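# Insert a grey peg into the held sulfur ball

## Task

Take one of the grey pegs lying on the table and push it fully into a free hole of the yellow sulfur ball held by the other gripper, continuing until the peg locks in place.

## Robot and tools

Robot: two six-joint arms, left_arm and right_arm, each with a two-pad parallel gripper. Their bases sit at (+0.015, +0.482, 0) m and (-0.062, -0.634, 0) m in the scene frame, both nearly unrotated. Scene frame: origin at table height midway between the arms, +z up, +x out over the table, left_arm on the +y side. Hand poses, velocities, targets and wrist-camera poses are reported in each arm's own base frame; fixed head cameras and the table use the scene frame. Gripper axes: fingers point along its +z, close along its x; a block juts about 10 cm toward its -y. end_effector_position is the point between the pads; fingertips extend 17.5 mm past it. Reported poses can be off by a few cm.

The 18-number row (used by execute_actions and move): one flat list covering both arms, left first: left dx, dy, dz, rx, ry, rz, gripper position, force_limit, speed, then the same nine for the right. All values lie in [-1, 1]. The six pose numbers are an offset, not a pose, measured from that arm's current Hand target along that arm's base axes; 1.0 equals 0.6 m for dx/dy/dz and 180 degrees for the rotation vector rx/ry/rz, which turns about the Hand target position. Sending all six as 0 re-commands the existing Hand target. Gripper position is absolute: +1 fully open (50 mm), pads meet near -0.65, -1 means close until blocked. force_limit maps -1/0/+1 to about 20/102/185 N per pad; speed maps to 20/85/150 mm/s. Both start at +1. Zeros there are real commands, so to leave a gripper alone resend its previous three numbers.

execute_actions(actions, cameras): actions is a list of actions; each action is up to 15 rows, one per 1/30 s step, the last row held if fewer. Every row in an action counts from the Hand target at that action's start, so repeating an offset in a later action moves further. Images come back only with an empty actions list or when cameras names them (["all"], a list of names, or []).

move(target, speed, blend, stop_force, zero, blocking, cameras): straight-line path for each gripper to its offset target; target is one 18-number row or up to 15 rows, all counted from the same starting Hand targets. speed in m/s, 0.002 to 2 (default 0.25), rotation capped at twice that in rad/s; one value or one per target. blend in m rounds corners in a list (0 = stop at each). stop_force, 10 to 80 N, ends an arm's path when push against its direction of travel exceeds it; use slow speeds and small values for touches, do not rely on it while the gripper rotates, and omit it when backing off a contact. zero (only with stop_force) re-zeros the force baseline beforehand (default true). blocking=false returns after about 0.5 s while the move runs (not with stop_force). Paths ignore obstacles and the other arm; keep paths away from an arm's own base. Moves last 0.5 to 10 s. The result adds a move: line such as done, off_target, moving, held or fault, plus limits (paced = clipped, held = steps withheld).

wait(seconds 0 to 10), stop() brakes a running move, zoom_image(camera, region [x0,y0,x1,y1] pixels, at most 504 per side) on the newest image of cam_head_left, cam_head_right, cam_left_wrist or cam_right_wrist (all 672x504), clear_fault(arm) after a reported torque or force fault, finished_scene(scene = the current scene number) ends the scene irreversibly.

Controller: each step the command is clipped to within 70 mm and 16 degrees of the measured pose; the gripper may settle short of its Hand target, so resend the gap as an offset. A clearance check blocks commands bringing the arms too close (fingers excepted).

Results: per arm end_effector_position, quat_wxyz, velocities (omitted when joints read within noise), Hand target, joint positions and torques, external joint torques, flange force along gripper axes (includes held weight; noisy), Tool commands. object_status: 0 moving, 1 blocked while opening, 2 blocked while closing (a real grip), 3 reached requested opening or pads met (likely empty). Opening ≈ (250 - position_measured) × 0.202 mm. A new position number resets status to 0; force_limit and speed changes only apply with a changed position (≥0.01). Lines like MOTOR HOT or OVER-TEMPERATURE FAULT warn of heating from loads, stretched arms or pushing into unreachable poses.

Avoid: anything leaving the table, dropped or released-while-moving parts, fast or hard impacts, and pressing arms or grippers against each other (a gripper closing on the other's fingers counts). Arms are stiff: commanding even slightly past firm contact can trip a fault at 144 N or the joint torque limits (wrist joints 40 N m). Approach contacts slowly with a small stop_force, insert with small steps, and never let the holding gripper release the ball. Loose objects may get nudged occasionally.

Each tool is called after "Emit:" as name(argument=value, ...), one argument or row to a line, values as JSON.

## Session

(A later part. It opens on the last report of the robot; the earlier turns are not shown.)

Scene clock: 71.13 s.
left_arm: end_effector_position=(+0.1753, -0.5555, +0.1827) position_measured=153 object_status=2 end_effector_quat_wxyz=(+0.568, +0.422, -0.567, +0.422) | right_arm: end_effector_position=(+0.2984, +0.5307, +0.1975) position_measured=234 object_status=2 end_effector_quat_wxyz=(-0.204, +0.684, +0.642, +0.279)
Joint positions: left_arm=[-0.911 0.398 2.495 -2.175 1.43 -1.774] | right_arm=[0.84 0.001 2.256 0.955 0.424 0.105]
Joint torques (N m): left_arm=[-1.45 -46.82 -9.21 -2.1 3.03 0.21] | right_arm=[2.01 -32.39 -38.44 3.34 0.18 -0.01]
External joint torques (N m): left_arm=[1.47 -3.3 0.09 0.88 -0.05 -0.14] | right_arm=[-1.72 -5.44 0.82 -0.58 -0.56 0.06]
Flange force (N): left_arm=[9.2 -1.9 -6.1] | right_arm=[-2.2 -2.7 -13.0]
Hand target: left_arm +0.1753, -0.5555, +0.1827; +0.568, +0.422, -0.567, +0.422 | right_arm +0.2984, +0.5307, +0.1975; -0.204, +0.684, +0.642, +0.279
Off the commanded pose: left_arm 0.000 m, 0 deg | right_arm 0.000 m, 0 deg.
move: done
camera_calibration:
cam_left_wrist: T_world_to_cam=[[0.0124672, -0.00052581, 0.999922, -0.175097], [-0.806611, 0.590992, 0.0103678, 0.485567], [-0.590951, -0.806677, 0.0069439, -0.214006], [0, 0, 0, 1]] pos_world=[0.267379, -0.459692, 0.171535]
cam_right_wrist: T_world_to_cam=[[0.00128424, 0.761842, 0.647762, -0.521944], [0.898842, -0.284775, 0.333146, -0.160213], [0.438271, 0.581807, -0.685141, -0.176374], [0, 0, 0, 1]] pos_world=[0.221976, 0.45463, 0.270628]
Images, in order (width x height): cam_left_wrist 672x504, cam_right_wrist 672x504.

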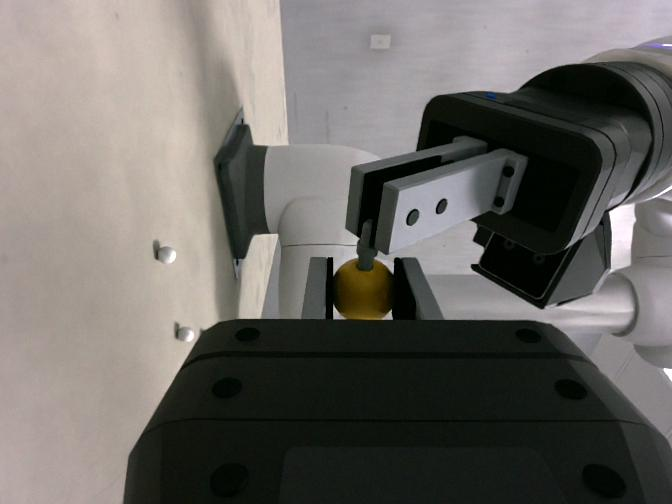

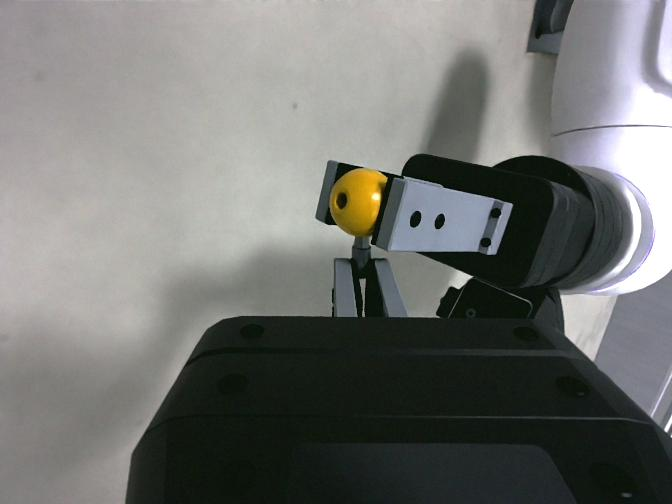

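Emit:
move(
  target=[0,0,0,0,0,0,-1,0.5,-1,-0.0058,0,0,0,0,0,-1,-0.4,-1],
  speed=0.006,
  stop_force=40,
  zero=false,
  cameras=["cam_left_wrist","cam_right_wrist"],
)

Emit:
zoom_image(
  camera="cam_left_wrist",
  region=[310, 170, 430, 320],
)

Emit:
zoom_image(
  camera="cam_right_wrist",
  region=[310, 130, 430, 280],
)

Scene clock: 74.03 s.
left_arm: end_effector_position=(+0.1753, -0.5555, +0.1827) position_measured=153 object_status=2 end_effector_quat_wxyz=(+0.568, +0.422, -0.567, +0.422) | right_arm: end_effector_position=(+0.2949, +0.5307, +0.1975) position_measured=234 object_status=2 end_effector_quat_wxyz=(-0.204, +0.684, +0.642, +0.279)
Joint positions: left_arm=[-0.911 0.398 2.495 -2.176 1.43 -1.774] | right_arm=[0.846 -0.003 2.259 0.953 0.42 0.111]
Joint torques (N m): left_arm=[3.07 -45.38 -10.79 -4.09 1.87 0.17] | right_arm=[5.73 -33.57 -36.99 3.54 2.53 0.04]
External joint torques (N m): left_arm=[-3.2 -4.63 1.79 2.89 1.11 -0.09] | right_arm=[-5.73 -3.64 -0.54 -0.78 -2.94 0.01]
Flange force (N): left_arm=[11.2 5.8 -3.0] | right_arm=[0.0 0.0 0.0]
Hand target: left_arm +0.1753, -0.5555, +0.1827; +0.568, +0.422, -0.567, +0.422 | right_arm +0.2949, +0.5307, +0.1975; -0.204, +0.684, +0.642, +0.279
Off the commanded pose: left_arm 0.000 m, 0 deg | right_arm 0.000 m, 0 deg.
move: given up (right_arm; no force reading, so stop_force could not act: that arm's path ended)
camera_calibration:
cam_left_wrist: T_world_to_cam=[[0.0124677, -0.000526155, 0.999922, -0.175097], [-0.806611, 0.590992, 0.0103683, 0.485567], [-0.590951, -0.806677, 0.0069439, -0.214006], [0, 0, 0, 1]] pos_world=[0.267379, -0.459692, 0.171535]
cam_right_wrist: T_world_to_cam=[[0.00128424, 0.761842, 0.647762, -0.52194], [0.898842, -0.284775, 0.333146, -0.157157], [0.438271, 0.581807, -0.685141, -0.174884], [0, 0, 0, 1]] pos_world=[0.218576, 0.45463, 0.270628]
Images, in order (width x height): cam_left_wrist 672x504, cam_right_wrist 672x504.

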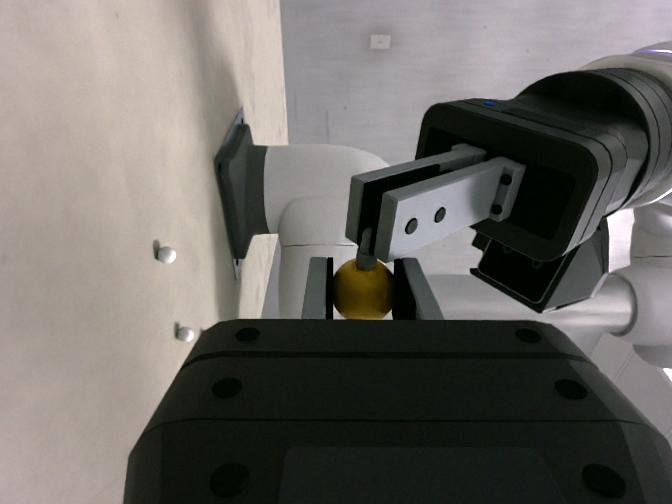

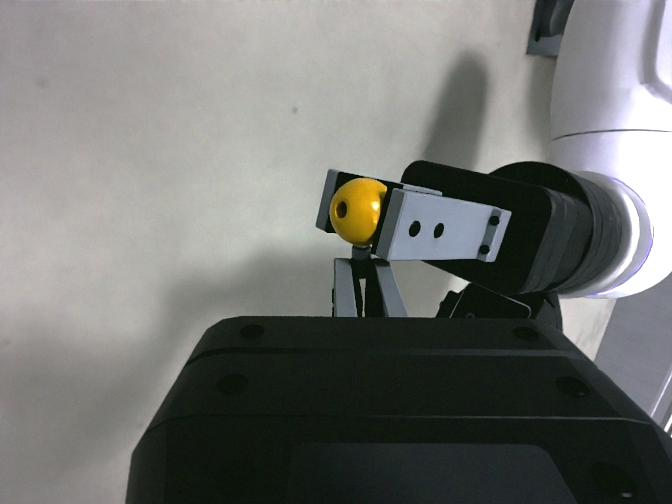

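Scaled by 3.360 from the camera's 672x504 image, which has a finer 960x720 frame.

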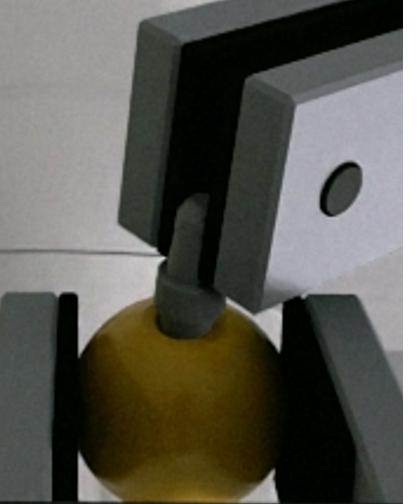

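Scaled by 3.360 from the camera's 672x504 image, which has a finer 960x720 frame.

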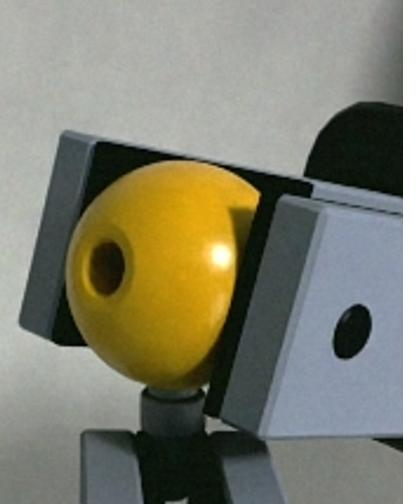

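Emit:
move(
  target=[0,0,0,0,0,0,-1,0.5,-1,-0.0018,0,0,0,0,0,-1,-0.4,-1],
  speed=0.006,
  cameras=["cam_left_wrist","cam_right_wrist"],
)

Emit:
zoom_image(
  camera="cam_left_wrist",
  region=[340, 210, 400, 285],
)

Emit:
zoom_image(
  camera="cam_right_wrist",
  region=[330, 210, 400, 280],
)

Scene clock: 75.27 s.
left_arm: end_effector_position=(+0.1753, -0.5555, +0.1827) position_measured=153 object_status=2 end_effector_quat_wxyz=(+0.568, +0.422, -0.567, +0.422) | right_arm: end_effector_position=(+0.2938, +0.5307, +0.1975) position_measured=234 object_status=2 end_effector_quat_wxyz=(-0.204, +0.684, +0.642, +0.279)
Joint positions: left_arm=[-0.911 0.398 2.495 -2.175 1.43 -1.774] | right_arm=[0.848 -0.004 2.26 0.953 0.419 0.114]
Joint torques (N m): left_arm=[8.81 -43.7 -12.62 -6.63 0.4 0.1] | right_arm=[11.29 -35.35 -34.81 3.91 5.54 0.05]
External joint torques (N m): left_arm=[-8.8 -6.38 3.45 5.42 2.58 -0.02] | right_arm=[-11.41 -2.07 -3 -1.11 -5.97 0]
Flange force (N): left_arm=[13.8 14.4 0.6] | right_arm=[0.0 0.0 0.0]
Hand target: left_arm +0.1753, -0.5555, +0.1827; +0.568, +0.422, -0.567, +0.422 | right_arm +0.2938, +0.5307, +0.1975; -0.204, +0.684, +0.642, +0.279
Off the commanded pose: left_arm 0.000 m, 0 deg | right_arm 0.000 m, 0 deg.
move: done
camera_calibration:
cam_left_wrist: T_world_to_cam=[[0.0124672, -0.00052581, 0.999922, -0.175097], [-0.806611, 0.590992, 0.0103678, 0.485567], [-0.590951, -0.806677, 0.0069439, -0.214006], [0, 0, 0, 1]] pos_world=[0.267379, -0.459692, 0.171535]
cam_right_wrist: T_world_to_cam=[[0.00128424, 0.761842, 0.647762, -0.521938], [0.898842, -0.284775, 0.333146, -0.156168], [0.438271, 0.581807, -0.685141, -0.174402], [0, 0, 0, 1]] pos_world=[0.217476, 0.45463, 0.270628]
Images, in order (width x height): cam_left_wrist 672x504, cam_right_wrist 672x504.

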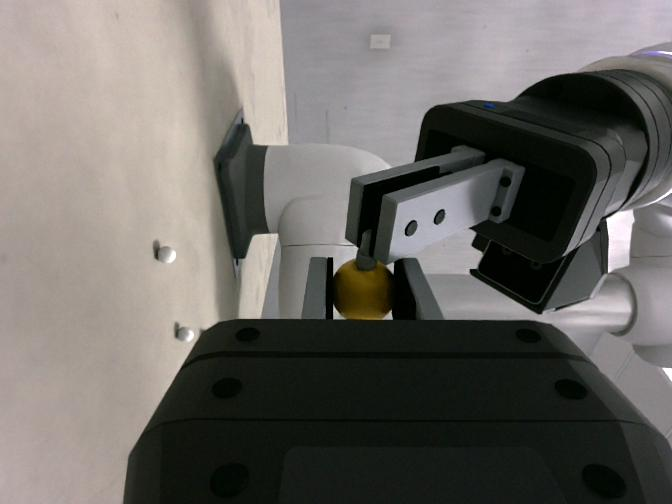

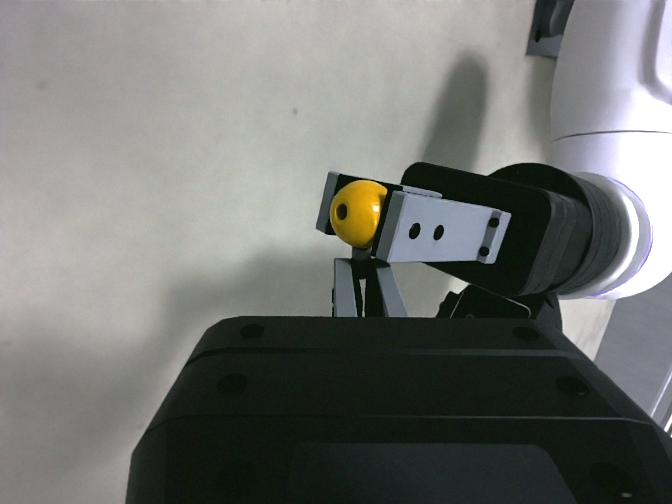

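Scaled by 6.720 from the camera's 672x504 image, which has a finer 960x720 frame.

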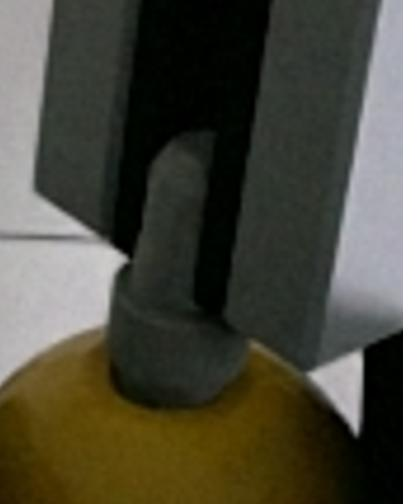

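Scaled by 7.200 from the camera's 672x504 image, which has a finer 960x720 frame.

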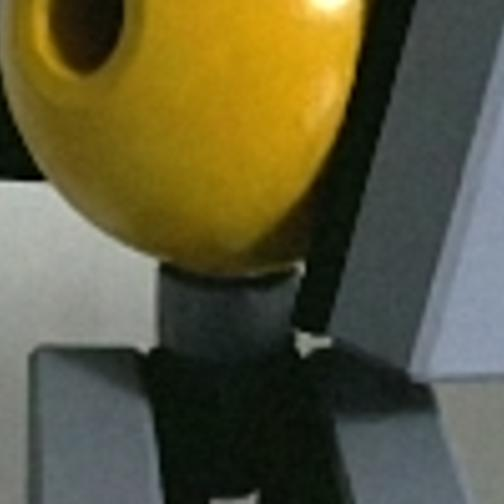

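Emit:
move(
  target=[0,0,0,0,0,0,-1,0.5,-1,-0.0018,0,0,0,0,0,-1,-0.4,-1],
  speed=0.006,
  cameras=["cam_left_wrist","cam_right_wrist"],
)

Emit:
zoom_image(
  camera="cam_left_wrist",
  region=[340, 210, 400, 285],
)

Emit:
zoom_image(
  camera="cam_right_wrist",
  region=[330, 210, 400, 280],
)

Scene clock: 76.47 s.
left_arm: end_effector_position=(+0.1753, -0.5555, +0.1827) position_measured=153 object_status=2 end_effector_quat_wxyz=(+0.568, +0.422, -0.567, +0.422) | right_arm: end_effector_position=(+0.2927, +0.5307, +0.1975) position_measured=234 object_status=2 end_effector_quat_wxyz=(-0.204, +0.684, +0.642, +0.279)
Joint positions: left_arm=[-0.911 0.398 2.495 -2.175 1.43 -1.774] | right_arm=[0.85 -0.005 2.261 0.952 0.418 0.116]
Joint torques (N m): left_arm=[15.01 -42.24 -14.3 -9.16 -1.16 -0.01] | right_arm=[16.59 -37.34 -32.24 4.16 8.61 -0.01]
External joint torques (N m): left_arm=[-14.9 -7.63 5.16 7.95 4.14 0.09] | right_arm=[-16.82 0.48 -5.25 -1.38 -9.03 0.06]
Flange force (N): left_arm=[15.0 23.5 5.3] | right_arm=[0.0 0.0 0.0]
Hand target: left_arm +0.1753, -0.5555, +0.1827; +0.568, +0.422, -0.567, +0.422 | right_arm +0.2927, +0.5307, +0.1975; -0.204, +0.684, +0.642, +0.279
Off the commanded pose: left_arm 0.000 m, 0 deg | right_arm 0.000 m, 0 deg.
move: done
camera_calibration:
cam_left_wrist: T_world_to_cam=[[0.0124672, -0.00052581, 0.999922, -0.175097], [-0.806611, 0.590992, 0.0103678, 0.485567], [-0.590951, -0.806677, 0.0069439, -0.214006], [0, 0, 0, 1]] pos_world=[0.267379, -0.459692, 0.171535]
cam_right_wrist: T_world_to_cam=[[0.00128424, 0.761842, 0.647762, -0.521937], [0.898842, -0.284775, 0.333146, -0.155179], [0.438271, 0.581807, -0.685141, -0.17392], [0, 0, 0, 1]] pos_world=[0.216376, 0.45463, 0.270628]
Images, in order (width x height): cam_left_wrist 672x504, cam_right_wrist 672x504.

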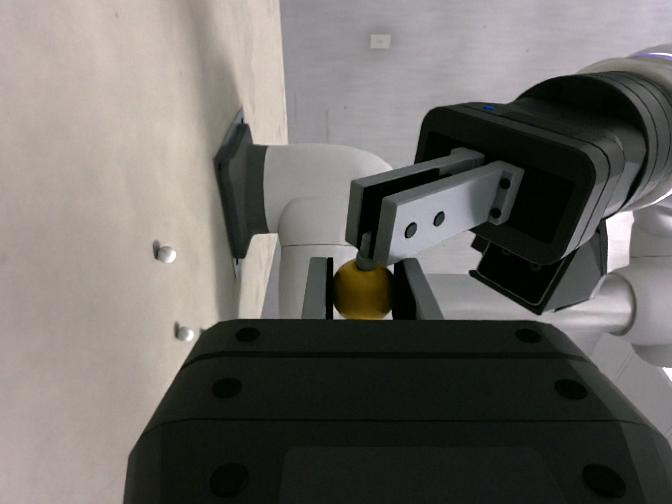

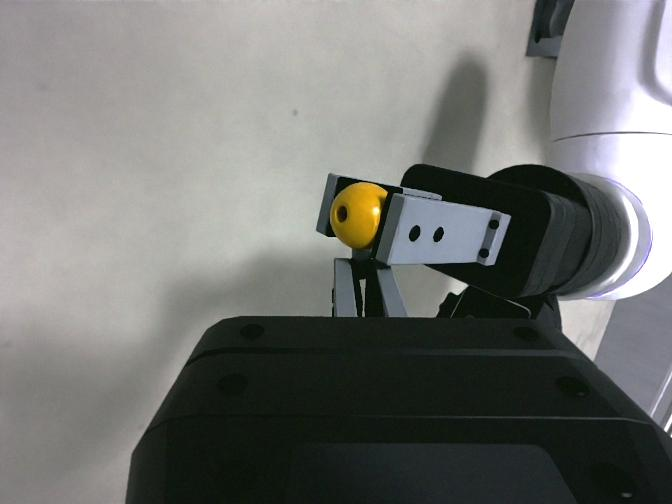

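Scaled by 6.720 from the camera's 672x504 image, which has a finer 960x720 frame.

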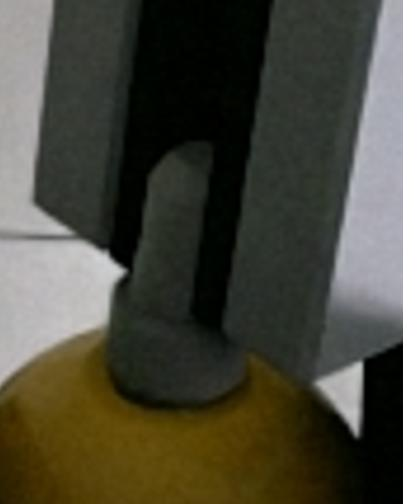

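Scaled by 7.200 from the camera's 672x504 image, which has a finer 960x720 frame.

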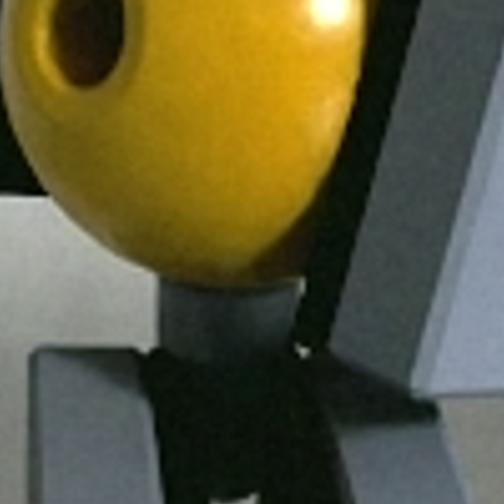

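Emit:
move(
  target=[0,0,0,0,0,0,-1,0.5,-1,-0.0018,0,0,0,0,0,-1,-0.4,-1],
  speed=0.006,
  cameras=["cam_left_wrist","cam_right_wrist"],
)

Emit:
zoom_image(
  camera="cam_left_wrist",
  region=[340, 210, 400, 285],
)

Emit:
zoom_image(
  camera="cam_right_wrist",
  region=[330, 210, 400, 280],
)

Scene clock: 77.80 s.
left_arm: end_effector_position=(+0.1753, -0.5555, +0.1827) position_measured=153 object_status=2 end_effector_quat_wxyz=(+0.568, +0.422, -0.567, +0.422) | right_arm: end_effector_position=(+0.2917, +0.5307, +0.1975) position_measured=234 object_status=2 end_effector_quat_wxyz=(-0.204, +0.684, +0.642, +0.279)
Joint positions: left_arm=[-0.911 0.398 2.495 -2.176 1.43 -1.774] | right_arm=[0.851 -0.006 2.262 0.951 0.417 0.118]
Joint torques (N m): left_arm=[16.7 -41.77 -15.01 -9.87 -1.44 0.06] | right_arm=[17.82 -37.76 -31.71 4.21 9.26 0.01]
External joint torques (N m): left_arm=[-16.71 -8.21 5.97 8.67 4.42 0.02] | right_arm=[-17.76 0.78 -5.86 -1.44 -9.67 0.04]
Flange force (N): left_arm=[16.3 26.7 6.6] | right_arm=[0.0 0.0 0.0]
Hand target: left_arm +0.1753, -0.5555, +0.1827; +0.568, +0.422, -0.567, +0.422 | right_arm +0.2916, +0.5307, +0.1975; -0.204, +0.684, +0.642, +0.279
Off the commanded pose: left_arm 0.000 m, 0 deg | right_arm 0.000 m, 0 deg.
move: done
camera_calibration:
cam_left_wrist: T_world_to_cam=[[0.0124673, -0.000525152, 0.999922, -0.175097], [-0.806658, 0.590927, 0.010368, 0.48555], [-0.590887, -0.806725, 0.00694367, -0.214045], [0, 0, 0, 1]] pos_world=[0.267379, -0.459692, 0.171535]
cam_right_wrist: T_world_to_cam=[[0.00128424, 0.761842, 0.647762, -0.521936], [0.898842, -0.284775, 0.333146, -0.15419], [0.438271, 0.581807, -0.685141, -0.173438], [0, 0, 0, 1]] pos_world=[0.215276, 0.45463, 0.270628]
Images, in order (width x height): cam_left_wrist 672x504, cam_right_wrist 672x504.

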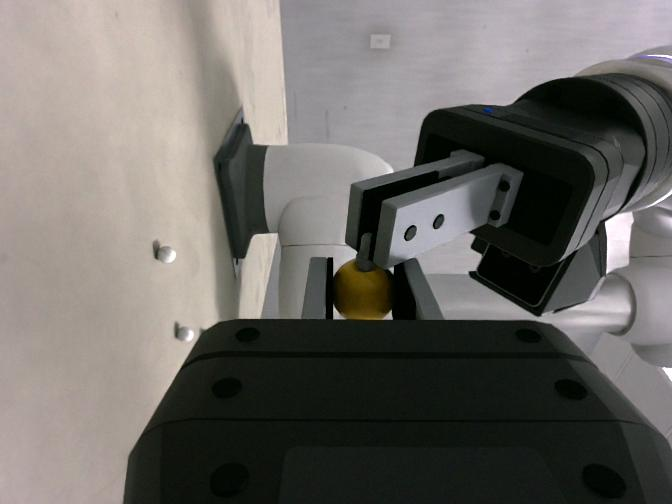

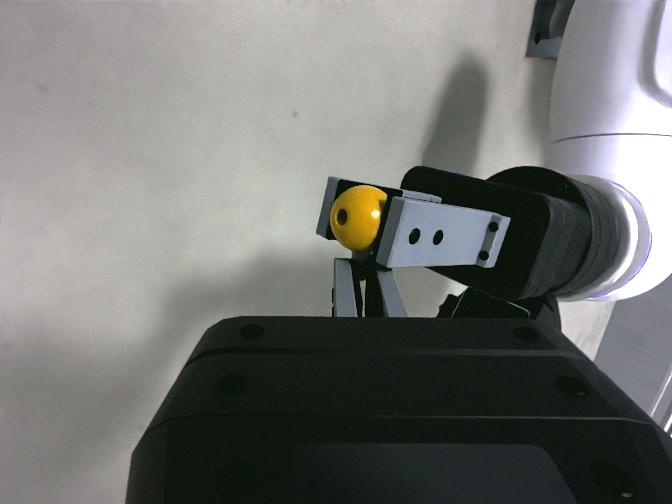

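Scaled by 6.720 from the camera's 672x504 image, which has a finer 960x720 frame.

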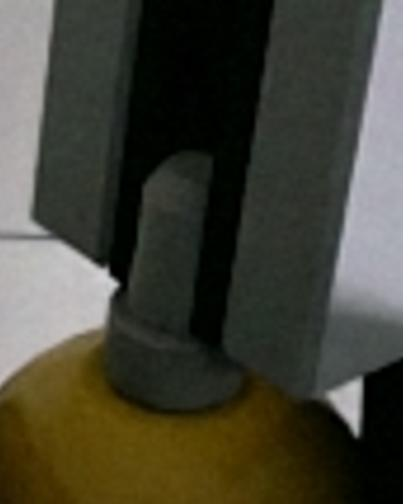

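Scaled by 7.200 from the camera's 672x504 image, which has a finer 960x720 frame.

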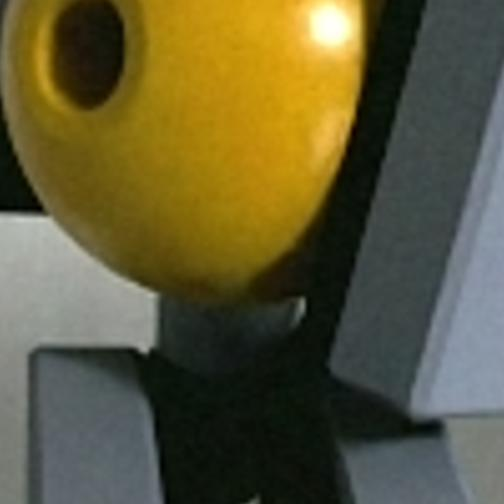

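Emit:
execute_actions(
  actions=[
    [[0,0,0,0,0,0,-1,0.5,-1,0,0,0,0,0,0,-0.3,-0.4,-1]],
  ],
  cameras=["cam_left_wrist","cam_right_wrist"],
)

Emit:
zoom_image(
  camera="cam_left_wrist",
  region=[340, 210, 400, 285],
)

Emit:
zoom_image(
  camera="cam_right_wrist",
  region=[320, 210, 410, 300],
)

Scene clock: 79.90 s.
left_arm: end_effector_position=(+0.1753, -0.5555, +0.1827) position_measured=153 object_status=2 end_effector_quat_wxyz=(+0.568, +0.422, -0.567, +0.422) | right_arm: end_effector_position=(+0.2916, +0.5306, +0.1974) position_measured=198 object_status=3 end_effector_quat_wxyz=(-0.204, +0.684, +0.642, +0.279)
Joint positions: left_arm=[-0.911 0.398 2.495 -2.176 1.43 -1.774] | right_arm=[0.852 -0.006 2.262 0.951 0.417 0.118]
Joint torques (N m): left_arm=[0.75 -44.29 -9.42 -3.02 1.36 0.07] | right_arm=[4.59 -34.31 -40.22 3.77 1.25 -0.09]
External joint torques (N m): left_arm=[-0.85 -5.64 0.35 1.81 1.62 0] | right_arm=[-4.43 -2.73 2.59 -1 -1.66 0.13]
Flange force (N): left_arm=[12.7 2.5 -5.3] | right_arm=[0.0 0.0 0.0]
Hand target: left_arm +0.1753, -0.5555, +0.1827; +0.568, +0.422, -0.567, +0.422 | right_arm +0.2916, +0.5307, +0.1975; -0.204, +0.684, +0.642, +0.279
Off the commanded pose: left_arm 0.000 m, 0 deg | right_arm 0.000 m, 0 deg.
camera_calibration:
cam_left_wrist: T_world_to_cam=[[0.0123873, -0.000466754, 0.999923, -0.17505], [-0.806611, 0.590993, 0.0102683, 0.485665], [-0.590952, -0.806677, 0.00694429, -0.213946], [0, 0, 0, 1]] pos_world=[0.26748, -0.459692, 0.171535]
cam_right_wrist: T_world_to_cam=[[0.00130222, 0.761883, 0.647713, -0.521945], [0.898896, -0.284694, 0.333069, -0.154128], [0.43816, 0.581793, -0.685224, -0.17334], [0, 0, 0, 1]] pos_world=[0.215175, 0.45463, 0.270629]
Images, in order (width x height): cam_left_wrist 672x504, cam_right_wrist 672x504.

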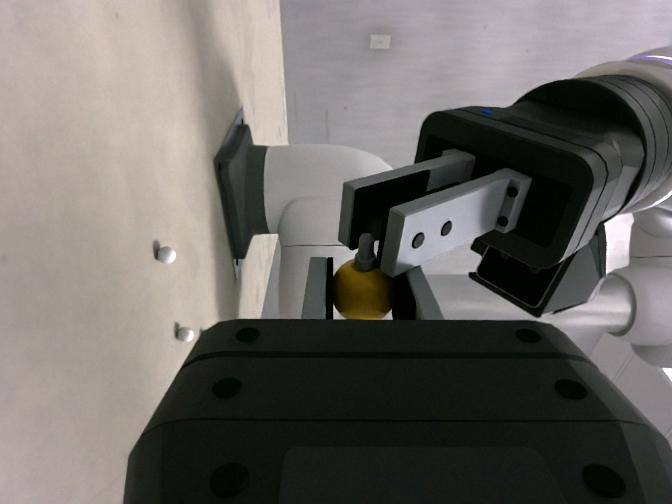

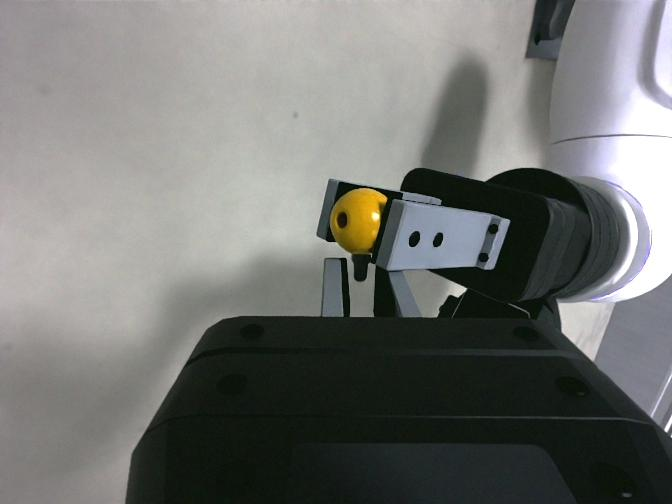

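Scaled by 6.720 from the camera's 672x504 image, which has a finer 960x720 frame.

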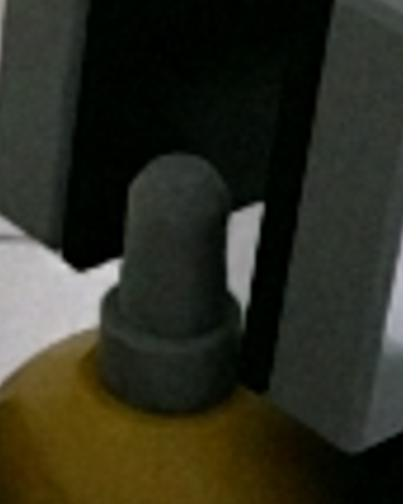

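Scaled by 5.600 from the camera's 672x504 image, which has a finer 960x720 frame.

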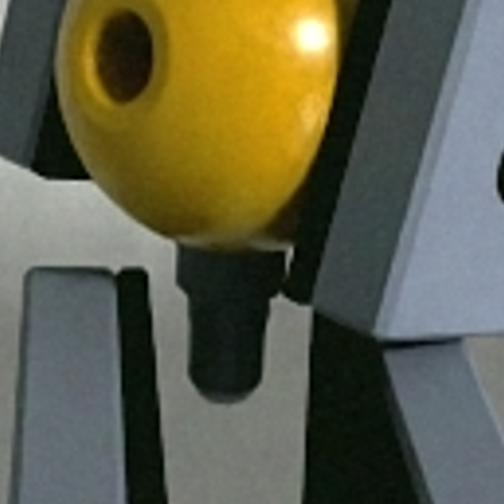

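Emit:
move(
  target=[0,0,0,0,0,0,-1,0.5,-1,0.037,0.0032,-0.0038,0,0,0,-0.3,-0.4,-1],
  speed=0.05,
)

Emit:
execute_actions(
  actions=[
    [[0,0,0,0,0,0,-1,0.5,-1,0,0,0,0,0,0,-1,-0.4,-0.5]],
  ],
  cameras=["cam_left_wrist","cam_right_wrist"],
)

Emit:
zoom_image(
  camera="cam_left_wrist",
  region=[320, 150, 420, 285],
)

Emit:
zoom_image(
  camera="cam_right_wrist",
  region=[310, 150, 430, 300],
)

Scene clock: 81.83 s.
left_arm: end_effector_position=(+0.1753, -0.5555, +0.1827) position_measured=153 object_status=2 end_effector_quat_wxyz=(+0.568, +0.422, -0.567, +0.422) | right_arm: end_effector_position=(+0.3138, +0.5326, +0.1952) position_measured=198 object_status=3 end_effector_quat_wxyz=(-0.204, +0.684, +0.642, +0.279)
Joint positions: left_arm=[-0.911 0.398 2.495 -2.176 1.43 -1.774] | right_arm=[0.817 0.021 2.24 0.972 0.436 0.071]
Joint torques (N m): left_arm=[-1.53 -46.89 -7.69 -1.5 3.14 0.2] | right_arm=[-0.32 -34.67 -37.42 2.73 -0.11 -0.19]
External joint torques (N m): left_arm=[1.71 -3.37 -1.36 0.29 -0.15 -0.13] | right_arm=[0.3 -4.76 0.09 0.01 -0.22 0.23]
Flange force (N): left_arm=[9.6 -3.5 -4.0] | right_arm=[0.5 -4.9 -9.1]
Hand target: left_arm +0.1753, -0.5555, +0.1827; +0.568, +0.422, -0.567, +0.422 | right_arm +0.3138, +0.5326, +0.1952; -0.204, +0.684, +0.642, +0.279
Off the commanded pose: left_arm 0.000 m, 0 deg | right_arm 0.000 m, 0 deg.
move: done

Scene clock: 82.53 s.
left_arm: end_effector_position=(+0.1753, -0.5555, +0.1827) position_measured=153 object_status=2 end_effector_quat_wxyz=(+0.568, +0.422, -0.567, +0.422) | right_arm: end_effector_position=(+0.3138, +0.5326, +0.1952) position_measured=252 object_status=3 end_effector_quat_wxyz=(-0.204, +0.684, +0.642, +0.279)
Joint positions: left_arm=[-0.911 0.398 2.495 -2.176 1.43 -1.774] | right_arm=[0.817 0.021 2.24 0.972 0.436 0.071]
Joint torques (N m): left_arm=[-2.24 -46.86 -7.56 -1.53 3.12 0.18] | right_arm=[0.26 -34.63 -37.67 2.94 -0.1 -0.08]
External joint torques (N m): left_arm=[2.19 -2.98 -1.54 0.32 -0.15 -0.1] | right_arm=[-0.31 -5.31 0.08 -0.18 -0.23 0.13]
Flange force (N): left_arm=[8.5 -4.8 -4.8] | right_arm=[-0.1 -4.1 -10.9]
Hand target: left_arm +0.1753, -0.5555, +0.1827; +0.568, +0.422, -0.567, +0.422 | right_arm +0.3138, +0.5326, +0.1952; -0.204, +0.684, +0.642, +0.279
Off the commanded pose: left_arm 0.000 m, 0 deg | right_arm 0.000 m, 0 deg.
camera_calibration:
cam_left_wrist: T_world_to_cam=[[0.0124677, -0.000526155, 0.999922, -0.175097], [-0.806611, 0.590992, 0.0103683, 0.485567], [-0.590951, -0.806677, 0.0069439, -0.214006], [0, 0, 0, 1]] pos_world=[0.267379, -0.459692, 0.171535]
cam_right_wrist: T_world_to_cam=[[0.00128364, 0.761842, 0.647761, -0.521986], [0.898842, -0.284775, 0.333147, -0.172871], [0.438271, 0.581807, -0.685141, -0.18578], [0, 0, 0, 1]] pos_world=[0.237476, 0.45653, 0.268428]
Images, in order (width x height): cam_left_wrist 672x504, cam_right_wrist 672x504.

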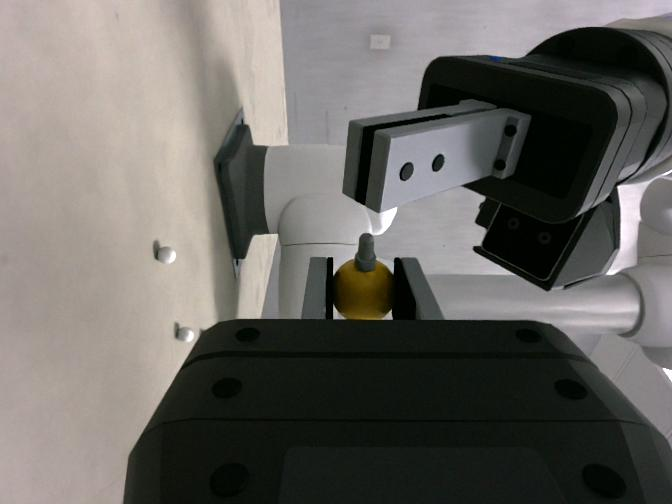

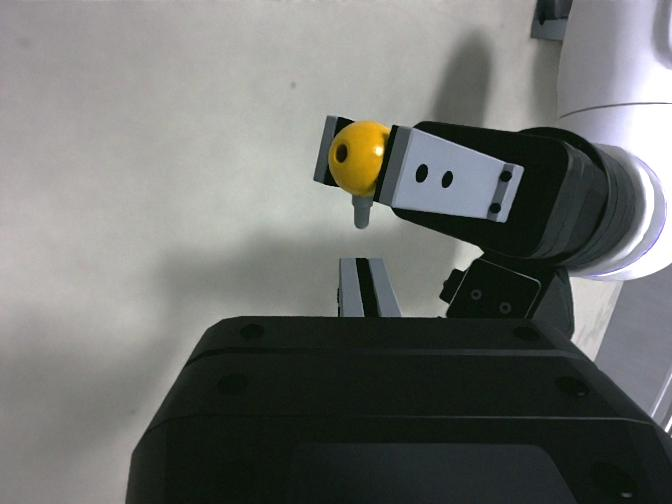

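Scaled by 3.733 from the camera's 672x504 image, which has a finer 960x720 frame.

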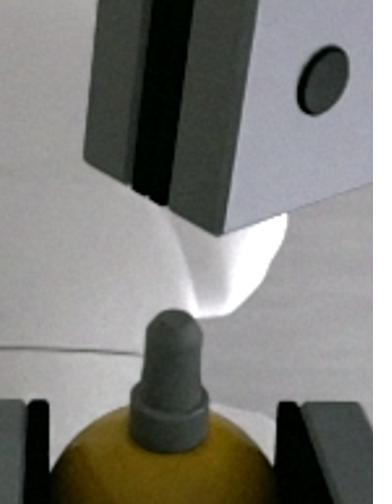

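Scaled by 3.360 from the camera's 672x504 image, which has a finer 960x720 frame.

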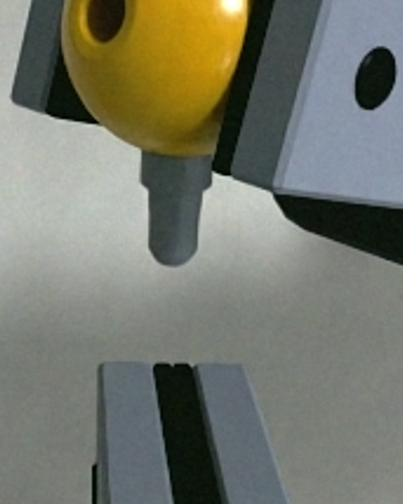

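Emit:
move(
  target=[
    [0,0,0,0,0,0,-1,0.5,-1,-0.014,-0.001,-0.0008,0,0,0,-1,-0.4,-0.5],
  ],
  speed=0.03,
)

Emit:
move(
  target=[
    [0,0,0,0,0,0,-1,0.5,-1,-0.0083,0,0,0,0,0,-1,-0.4,-0.5],
  ],
  speed=0.005,
  stop_force=50,
  cameras=["cam_left_wrist","cam_right_wrist"],
)

Emit:
zoom_image(
  camera="cam_left_wrist",
  region=[340, 210, 400, 285],
)

Emit:
zoom_image(
  camera="cam_right_wrist",
  region=[320, 190, 410, 290],
)

Scene clock: 84.03 s.
left_arm: end_effector_position=(+0.1753, -0.5555, +0.1827) position_measured=153 object_status=2 end_effector_quat_wxyz=(+0.568, +0.422, -0.567, +0.422) | right_arm: end_effector_position=(+0.3055, +0.5320, +0.1947) position_measured=252 object_status=3 end_effector_quat_wxyz=(-0.204, +0.684, +0.642, +0.279)
Joint positions: left_arm=[-0.911 0.398 2.495 -2.176 1.43 -1.774] | right_arm=[0.83 0.013 2.25 0.97 0.427 0.082]
Joint torques (N m): left_arm=[-2.02 -47.11 -7.43 -1.54 3.14 0.14] | right_arm=[0.07 -32.23 -37.58 2.86 -0.16 0.12]
External joint torques (N m): left_arm=[1.99 -2.86 -1.72 0.33 -0.16 -0.06] | right_arm=[-0.21 -6.73 0.13 -0.12 -0.2 -0.07]
Flange force (N): left_arm=[8.2 -4.8 -4.2] | right_arm=[-1.3 -5.0 -13.0]
Hand target: left_arm +0.1753, -0.5555, +0.1827; +0.568, +0.422, -0.567, +0.422 | right_arm +0.3054, +0.5320, +0.1947; -0.204, +0.684, +0.642, +0.279
Off the commanded pose: left_arm 0.000 m, 0 deg | right_arm 0.000 m, 0 deg.
move: done

Scene clock: 85.77 s.
left_arm: end_effector_position=(+0.1753, -0.5555, +0.1827) position_measured=153 object_status=2 end_effector_quat_wxyz=(+0.568, +0.422, -0.567, +0.422) | right_arm: end_effector_position=(+0.3005, +0.5320, +0.1947) position_measured=252 object_status=3 end_effector_quat_wxyz=(-0.204, +0.684, +0.642, +0.279)
Joint positions: left_arm=[-0.911 0.398 2.495 -2.175 1.43 -1.774] | right_arm=[0.838 0.008 2.255 0.968 0.422 0.091]
Joint torques (N m): left_arm=[3.34 -46.5 -10.28 -3.88 2.47 0.13] | right_arm=[5.24 -33.69 -35.18 3.08 2.52 -0.07]
External joint torques (N m): left_arm=[-3.26 -3.45 1.21 2.68 0.5 -0.06] | right_arm=[-5.49 -4.28 -2.23 -0.34 -2.9 0.12]
Flange force (N): left_arm=[9.0 4.6 -1.1] | right_arm=[-2.0 5.0 -9.2]
Hand target: left_arm +0.1753, -0.5555, +0.1827; +0.568, +0.422, -0.567, +0.422 | right_arm +0.3005, +0.5320, +0.1947; -0.204, +0.684, +0.642, +0.279
Off the commanded pose: left_arm 0.000 m, 0 deg | right_arm 0.000 m, 0 deg.
move: done
camera_calibration:
cam_left_wrist: T_world_to_cam=[[0.0124672, -0.00052581, 0.999922, -0.175097], [-0.806611, 0.590992, 0.0103678, 0.485567], [-0.590951, -0.806677, 0.0069439, -0.214006], [0, 0, 0, 1]] pos_world=[0.267379, -0.459692, 0.171535]
cam_right_wrist: T_world_to_cam=[[0.00128424, 0.761842, 0.647762, -0.521188], [0.898842, -0.284775, 0.333146, -0.160831], [0.438271, 0.581807, -0.685141, -0.179901], [0, 0, 0, 1]] pos_world=[0.224076, 0.45593, 0.267928]
Images, in order (width x height): cam_left_wrist 672x504, cam_right_wrist 672x504.

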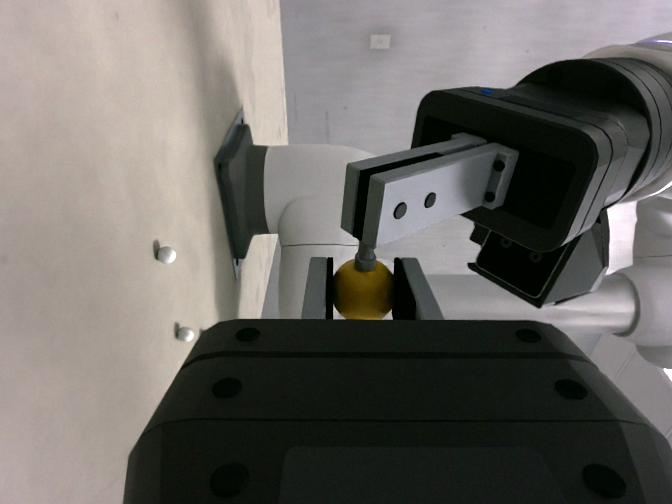

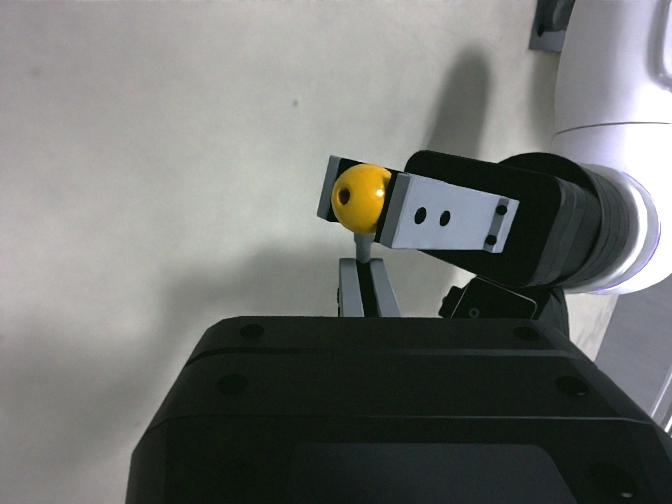

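Scaled by 6.720 from the camera's 672x504 image, which has a finer 960x720 frame.

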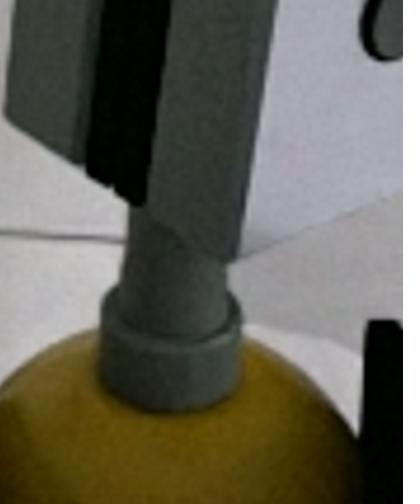

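Scaled by 5.040 from the camera's 672x504 image, which has a finer 960x720 frame.

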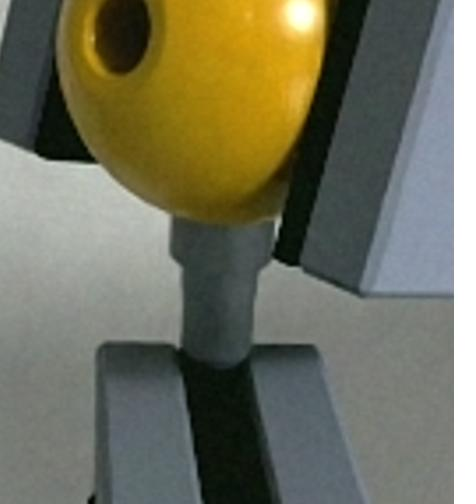

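Emit:
move(
  target=[
    [0,0,0,0,0,0,-1,0.5,-1,-0.004,0,0,0,0,0,-1,-0.4,-0.5],
  ],
  speed=0.006,
  cameras=["cam_left_wrist","cam_right_wrist"],
)

Emit:
zoom_image(
  camera="cam_left_wrist",
  region=[340, 210, 400, 285],
)

Emit:
zoom_image(
  camera="cam_right_wrist",
  region=[320, 190, 410, 290],
)

Scene clock: 86.97 s.
left_arm: end_effector_position=(+0.1751, -0.5554, +0.1827) position_measured=153 object_status=2 end_effector_quat_wxyz=(+0.568, +0.422, -0.567, +0.422) | right_arm: end_effector_position=(+0.2982, +0.5320, +0.1947) position_measured=252 object_status=3 end_effector_quat_wxyz=(-0.204, +0.684, +0.642, +0.279)
Joint positions: left_arm=[-0.911 0.398 2.495 -2.175 1.43 -1.774] | right_arm=[0.842 0.006 2.257 0.966 0.419 0.095]
Joint torques (N m): left_arm=[29 -43.05 -23.2 -16.01 -1.67 0.02] | right_arm=[31.02 -36.98 -21.15 3.92 16.32 -0.08]
External joint torques (N m): left_arm=[-29.12 -6.94 14.22 14.81 4.65 0.05] | right_arm=[-30.94 -0.89 -16.27 -1.21 -16.69 0.13]
Flange force (N): left_arm=[13.3 48.0 13.3] | right_arm=[0.0 0.0 0.0]
Hand target: left_arm +0.1753, -0.5555, +0.1827; +0.568, +0.422, -0.567, +0.422 | right_arm +0.2981, +0.5320, +0.1947; -0.204, +0.684, +0.642, +0.279
Off the commanded pose: left_arm 0.000 m, 0 deg | right_arm 0.000 m, 0 deg.
move: done
camera_calibration:
cam_left_wrist: T_world_to_cam=[[0.0124671, -0.000529541, 0.999922, -0.175097], [-0.806445, 0.591218, 0.0103679, 0.485487], [-0.591177, -0.806512, 0.00694374, -0.213848], [0, 0, 0, 1]] pos_world=[0.26728, -0.459592, 0.171535]
cam_right_wrist: T_world_to_cam=[[0.00126517, 0.761801, 0.64781, -0.521176], [0.898749, -0.284907, 0.333285, -0.15872], [0.438463, 0.581796, -0.685028, -0.178962], [0, 0, 0, 1]] pos_world=[0.221777, 0.455931, 0.267928]
Images, in order (width x height): cam_left_wrist 672x504, cam_right_wrist 672x504.

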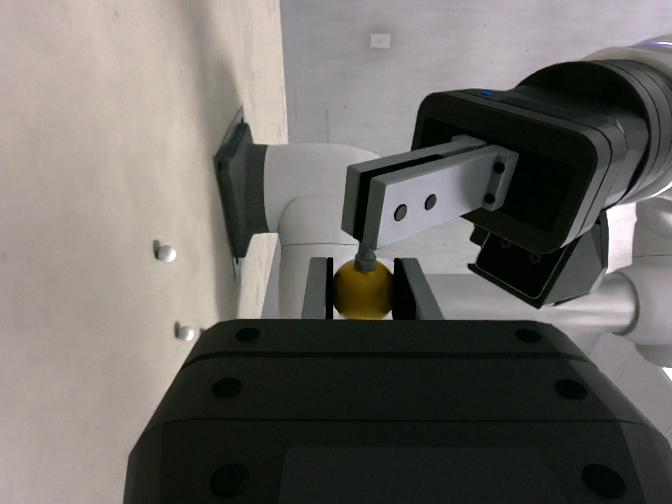

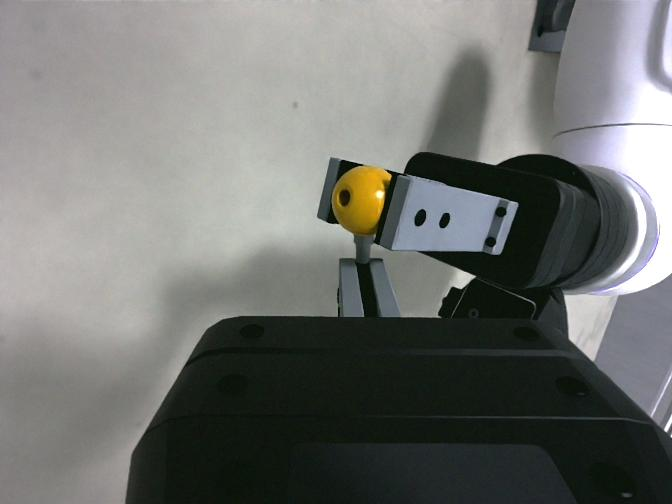

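Scaled by 6.720 from the camera's 672x504 image, which has a finer 960x720 frame.

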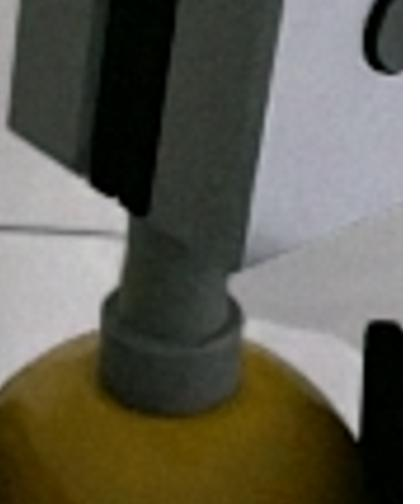

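Scaled by 5.040 from the camera's 672x504 image, which has a finer 960x720 frame.

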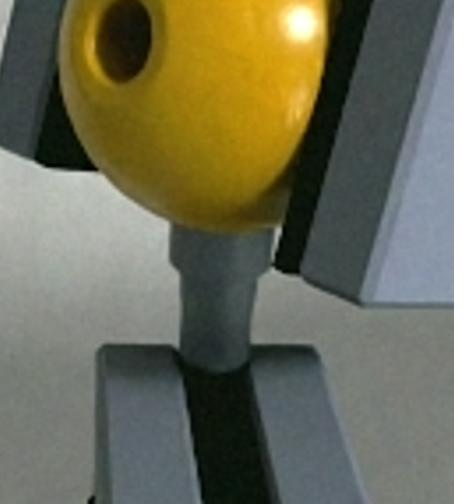

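Emit:
move(
  target=[
    [0,0,0,0,0,0,-1,0.5,-1,-0.0015,0,0,0,0,0,-1,-0.4,-0.5],
  ],
  speed=0.006,
  cameras=["cam_left_wrist","cam_right_wrist"],
)

Emit:
zoom_image(
  camera="cam_left_wrist",
  region=[340, 210, 400, 285],
)

Emit:
zoom_image(
  camera="cam_right_wrist",
  region=[320, 190, 410, 290],
)

Scene clock: 88.13 s.
left_arm: end_effector_position=(+0.1752, -0.5555, +0.1827) position_measured=153 object_status=2 end_effector_quat_wxyz=(+0.568, +0.422, -0.567, +0.422) | right_arm: end_effector_position=(+0.2972, +0.5320, +0.1947) position_measured=252 object_status=3 end_effector_quat_wxyz=(-0.204, +0.684, +0.642, +0.279)
Joint positions: left_arm=[-0.911 0.398 2.495 -2.175 1.43 -1.774] | right_arm=[0.844 0.005 2.258 0.966 0.418 0.097]
Joint torques (N m): left_arm=[43.02 -43.29 -31.91 -22.97 -2.62 0.04] | right_arm=[44.3 -36.03 -11.94 4.28 23.79 -0.09]
External joint torques (N m): left_arm=[-42.99 -6.73 22.86 21.77 5.6 0.04] | right_arm=[-44.3 -1.97 -25.57 -1.55 -24.17 0.14]
Flange force (N): left_arm=[12.3 71.6 20.3] | right_arm=[0.0 0.0 0.0]
Hand target: left_arm +0.1753, -0.5555, +0.1827; +0.568, +0.422, -0.567, +0.422 | right_arm +0.2972, +0.5320, +0.1947; -0.204, +0.684, +0.642, +0.279
Off the commanded pose: left_arm 0.000 m, 0 deg | right_arm 0.000 m, 0 deg.
move: done
camera_calibration:
cam_left_wrist: T_world_to_cam=[[0.0124672, -0.00052581, 0.999922, -0.175097], [-0.806611, 0.590992, 0.0103678, 0.485567], [-0.590951, -0.806677, 0.0069439, -0.214006], [0, 0, 0, 1]] pos_world=[0.267379, -0.459692, 0.171535]
cam_right_wrist: T_world_to_cam=[[0.00128377, 0.761842, 0.647762, -0.521184], [0.898803, -0.284827, 0.333208, -0.157939], [0.438352, 0.581782, -0.685111, -0.178513], [0, 0, 0, 1]] pos_world=[0.220876, 0.45593, 0.267928]
Images, in order (width x height): cam_left_wrist 672x504, cam_right_wrist 672x504.

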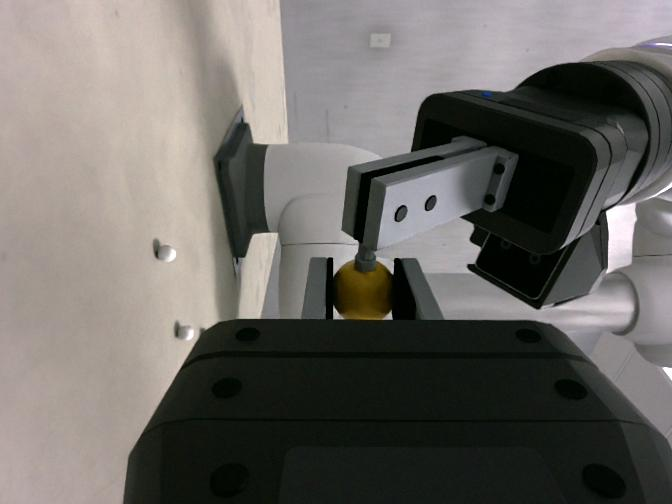

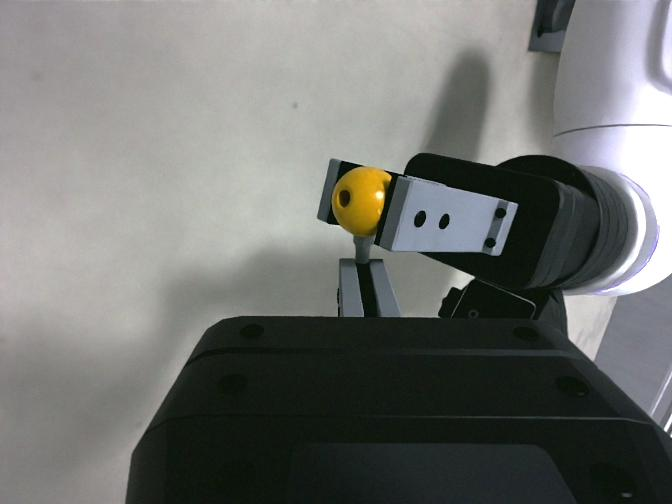

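Scaled by 6.720 from the camera's 672x504 image, which has a finer 960x720 frame.

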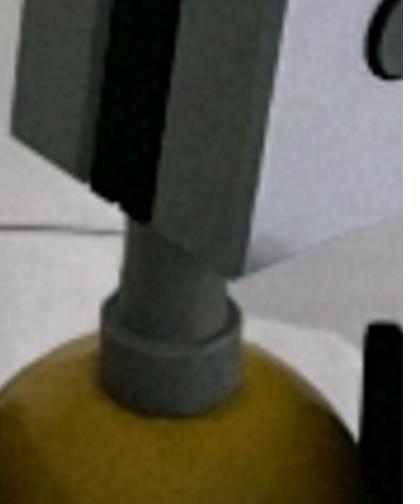

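Scaled by 5.040 from the camera's 672x504 image, which has a finer 960x720 frame.

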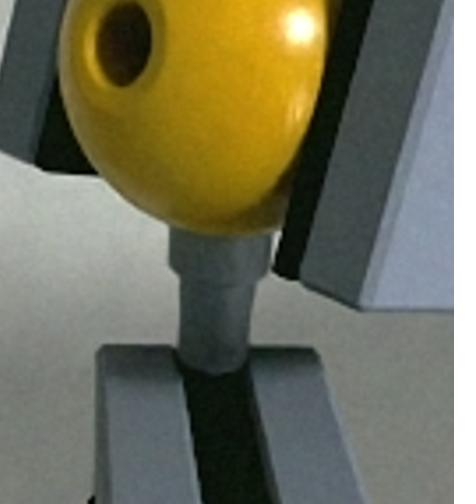

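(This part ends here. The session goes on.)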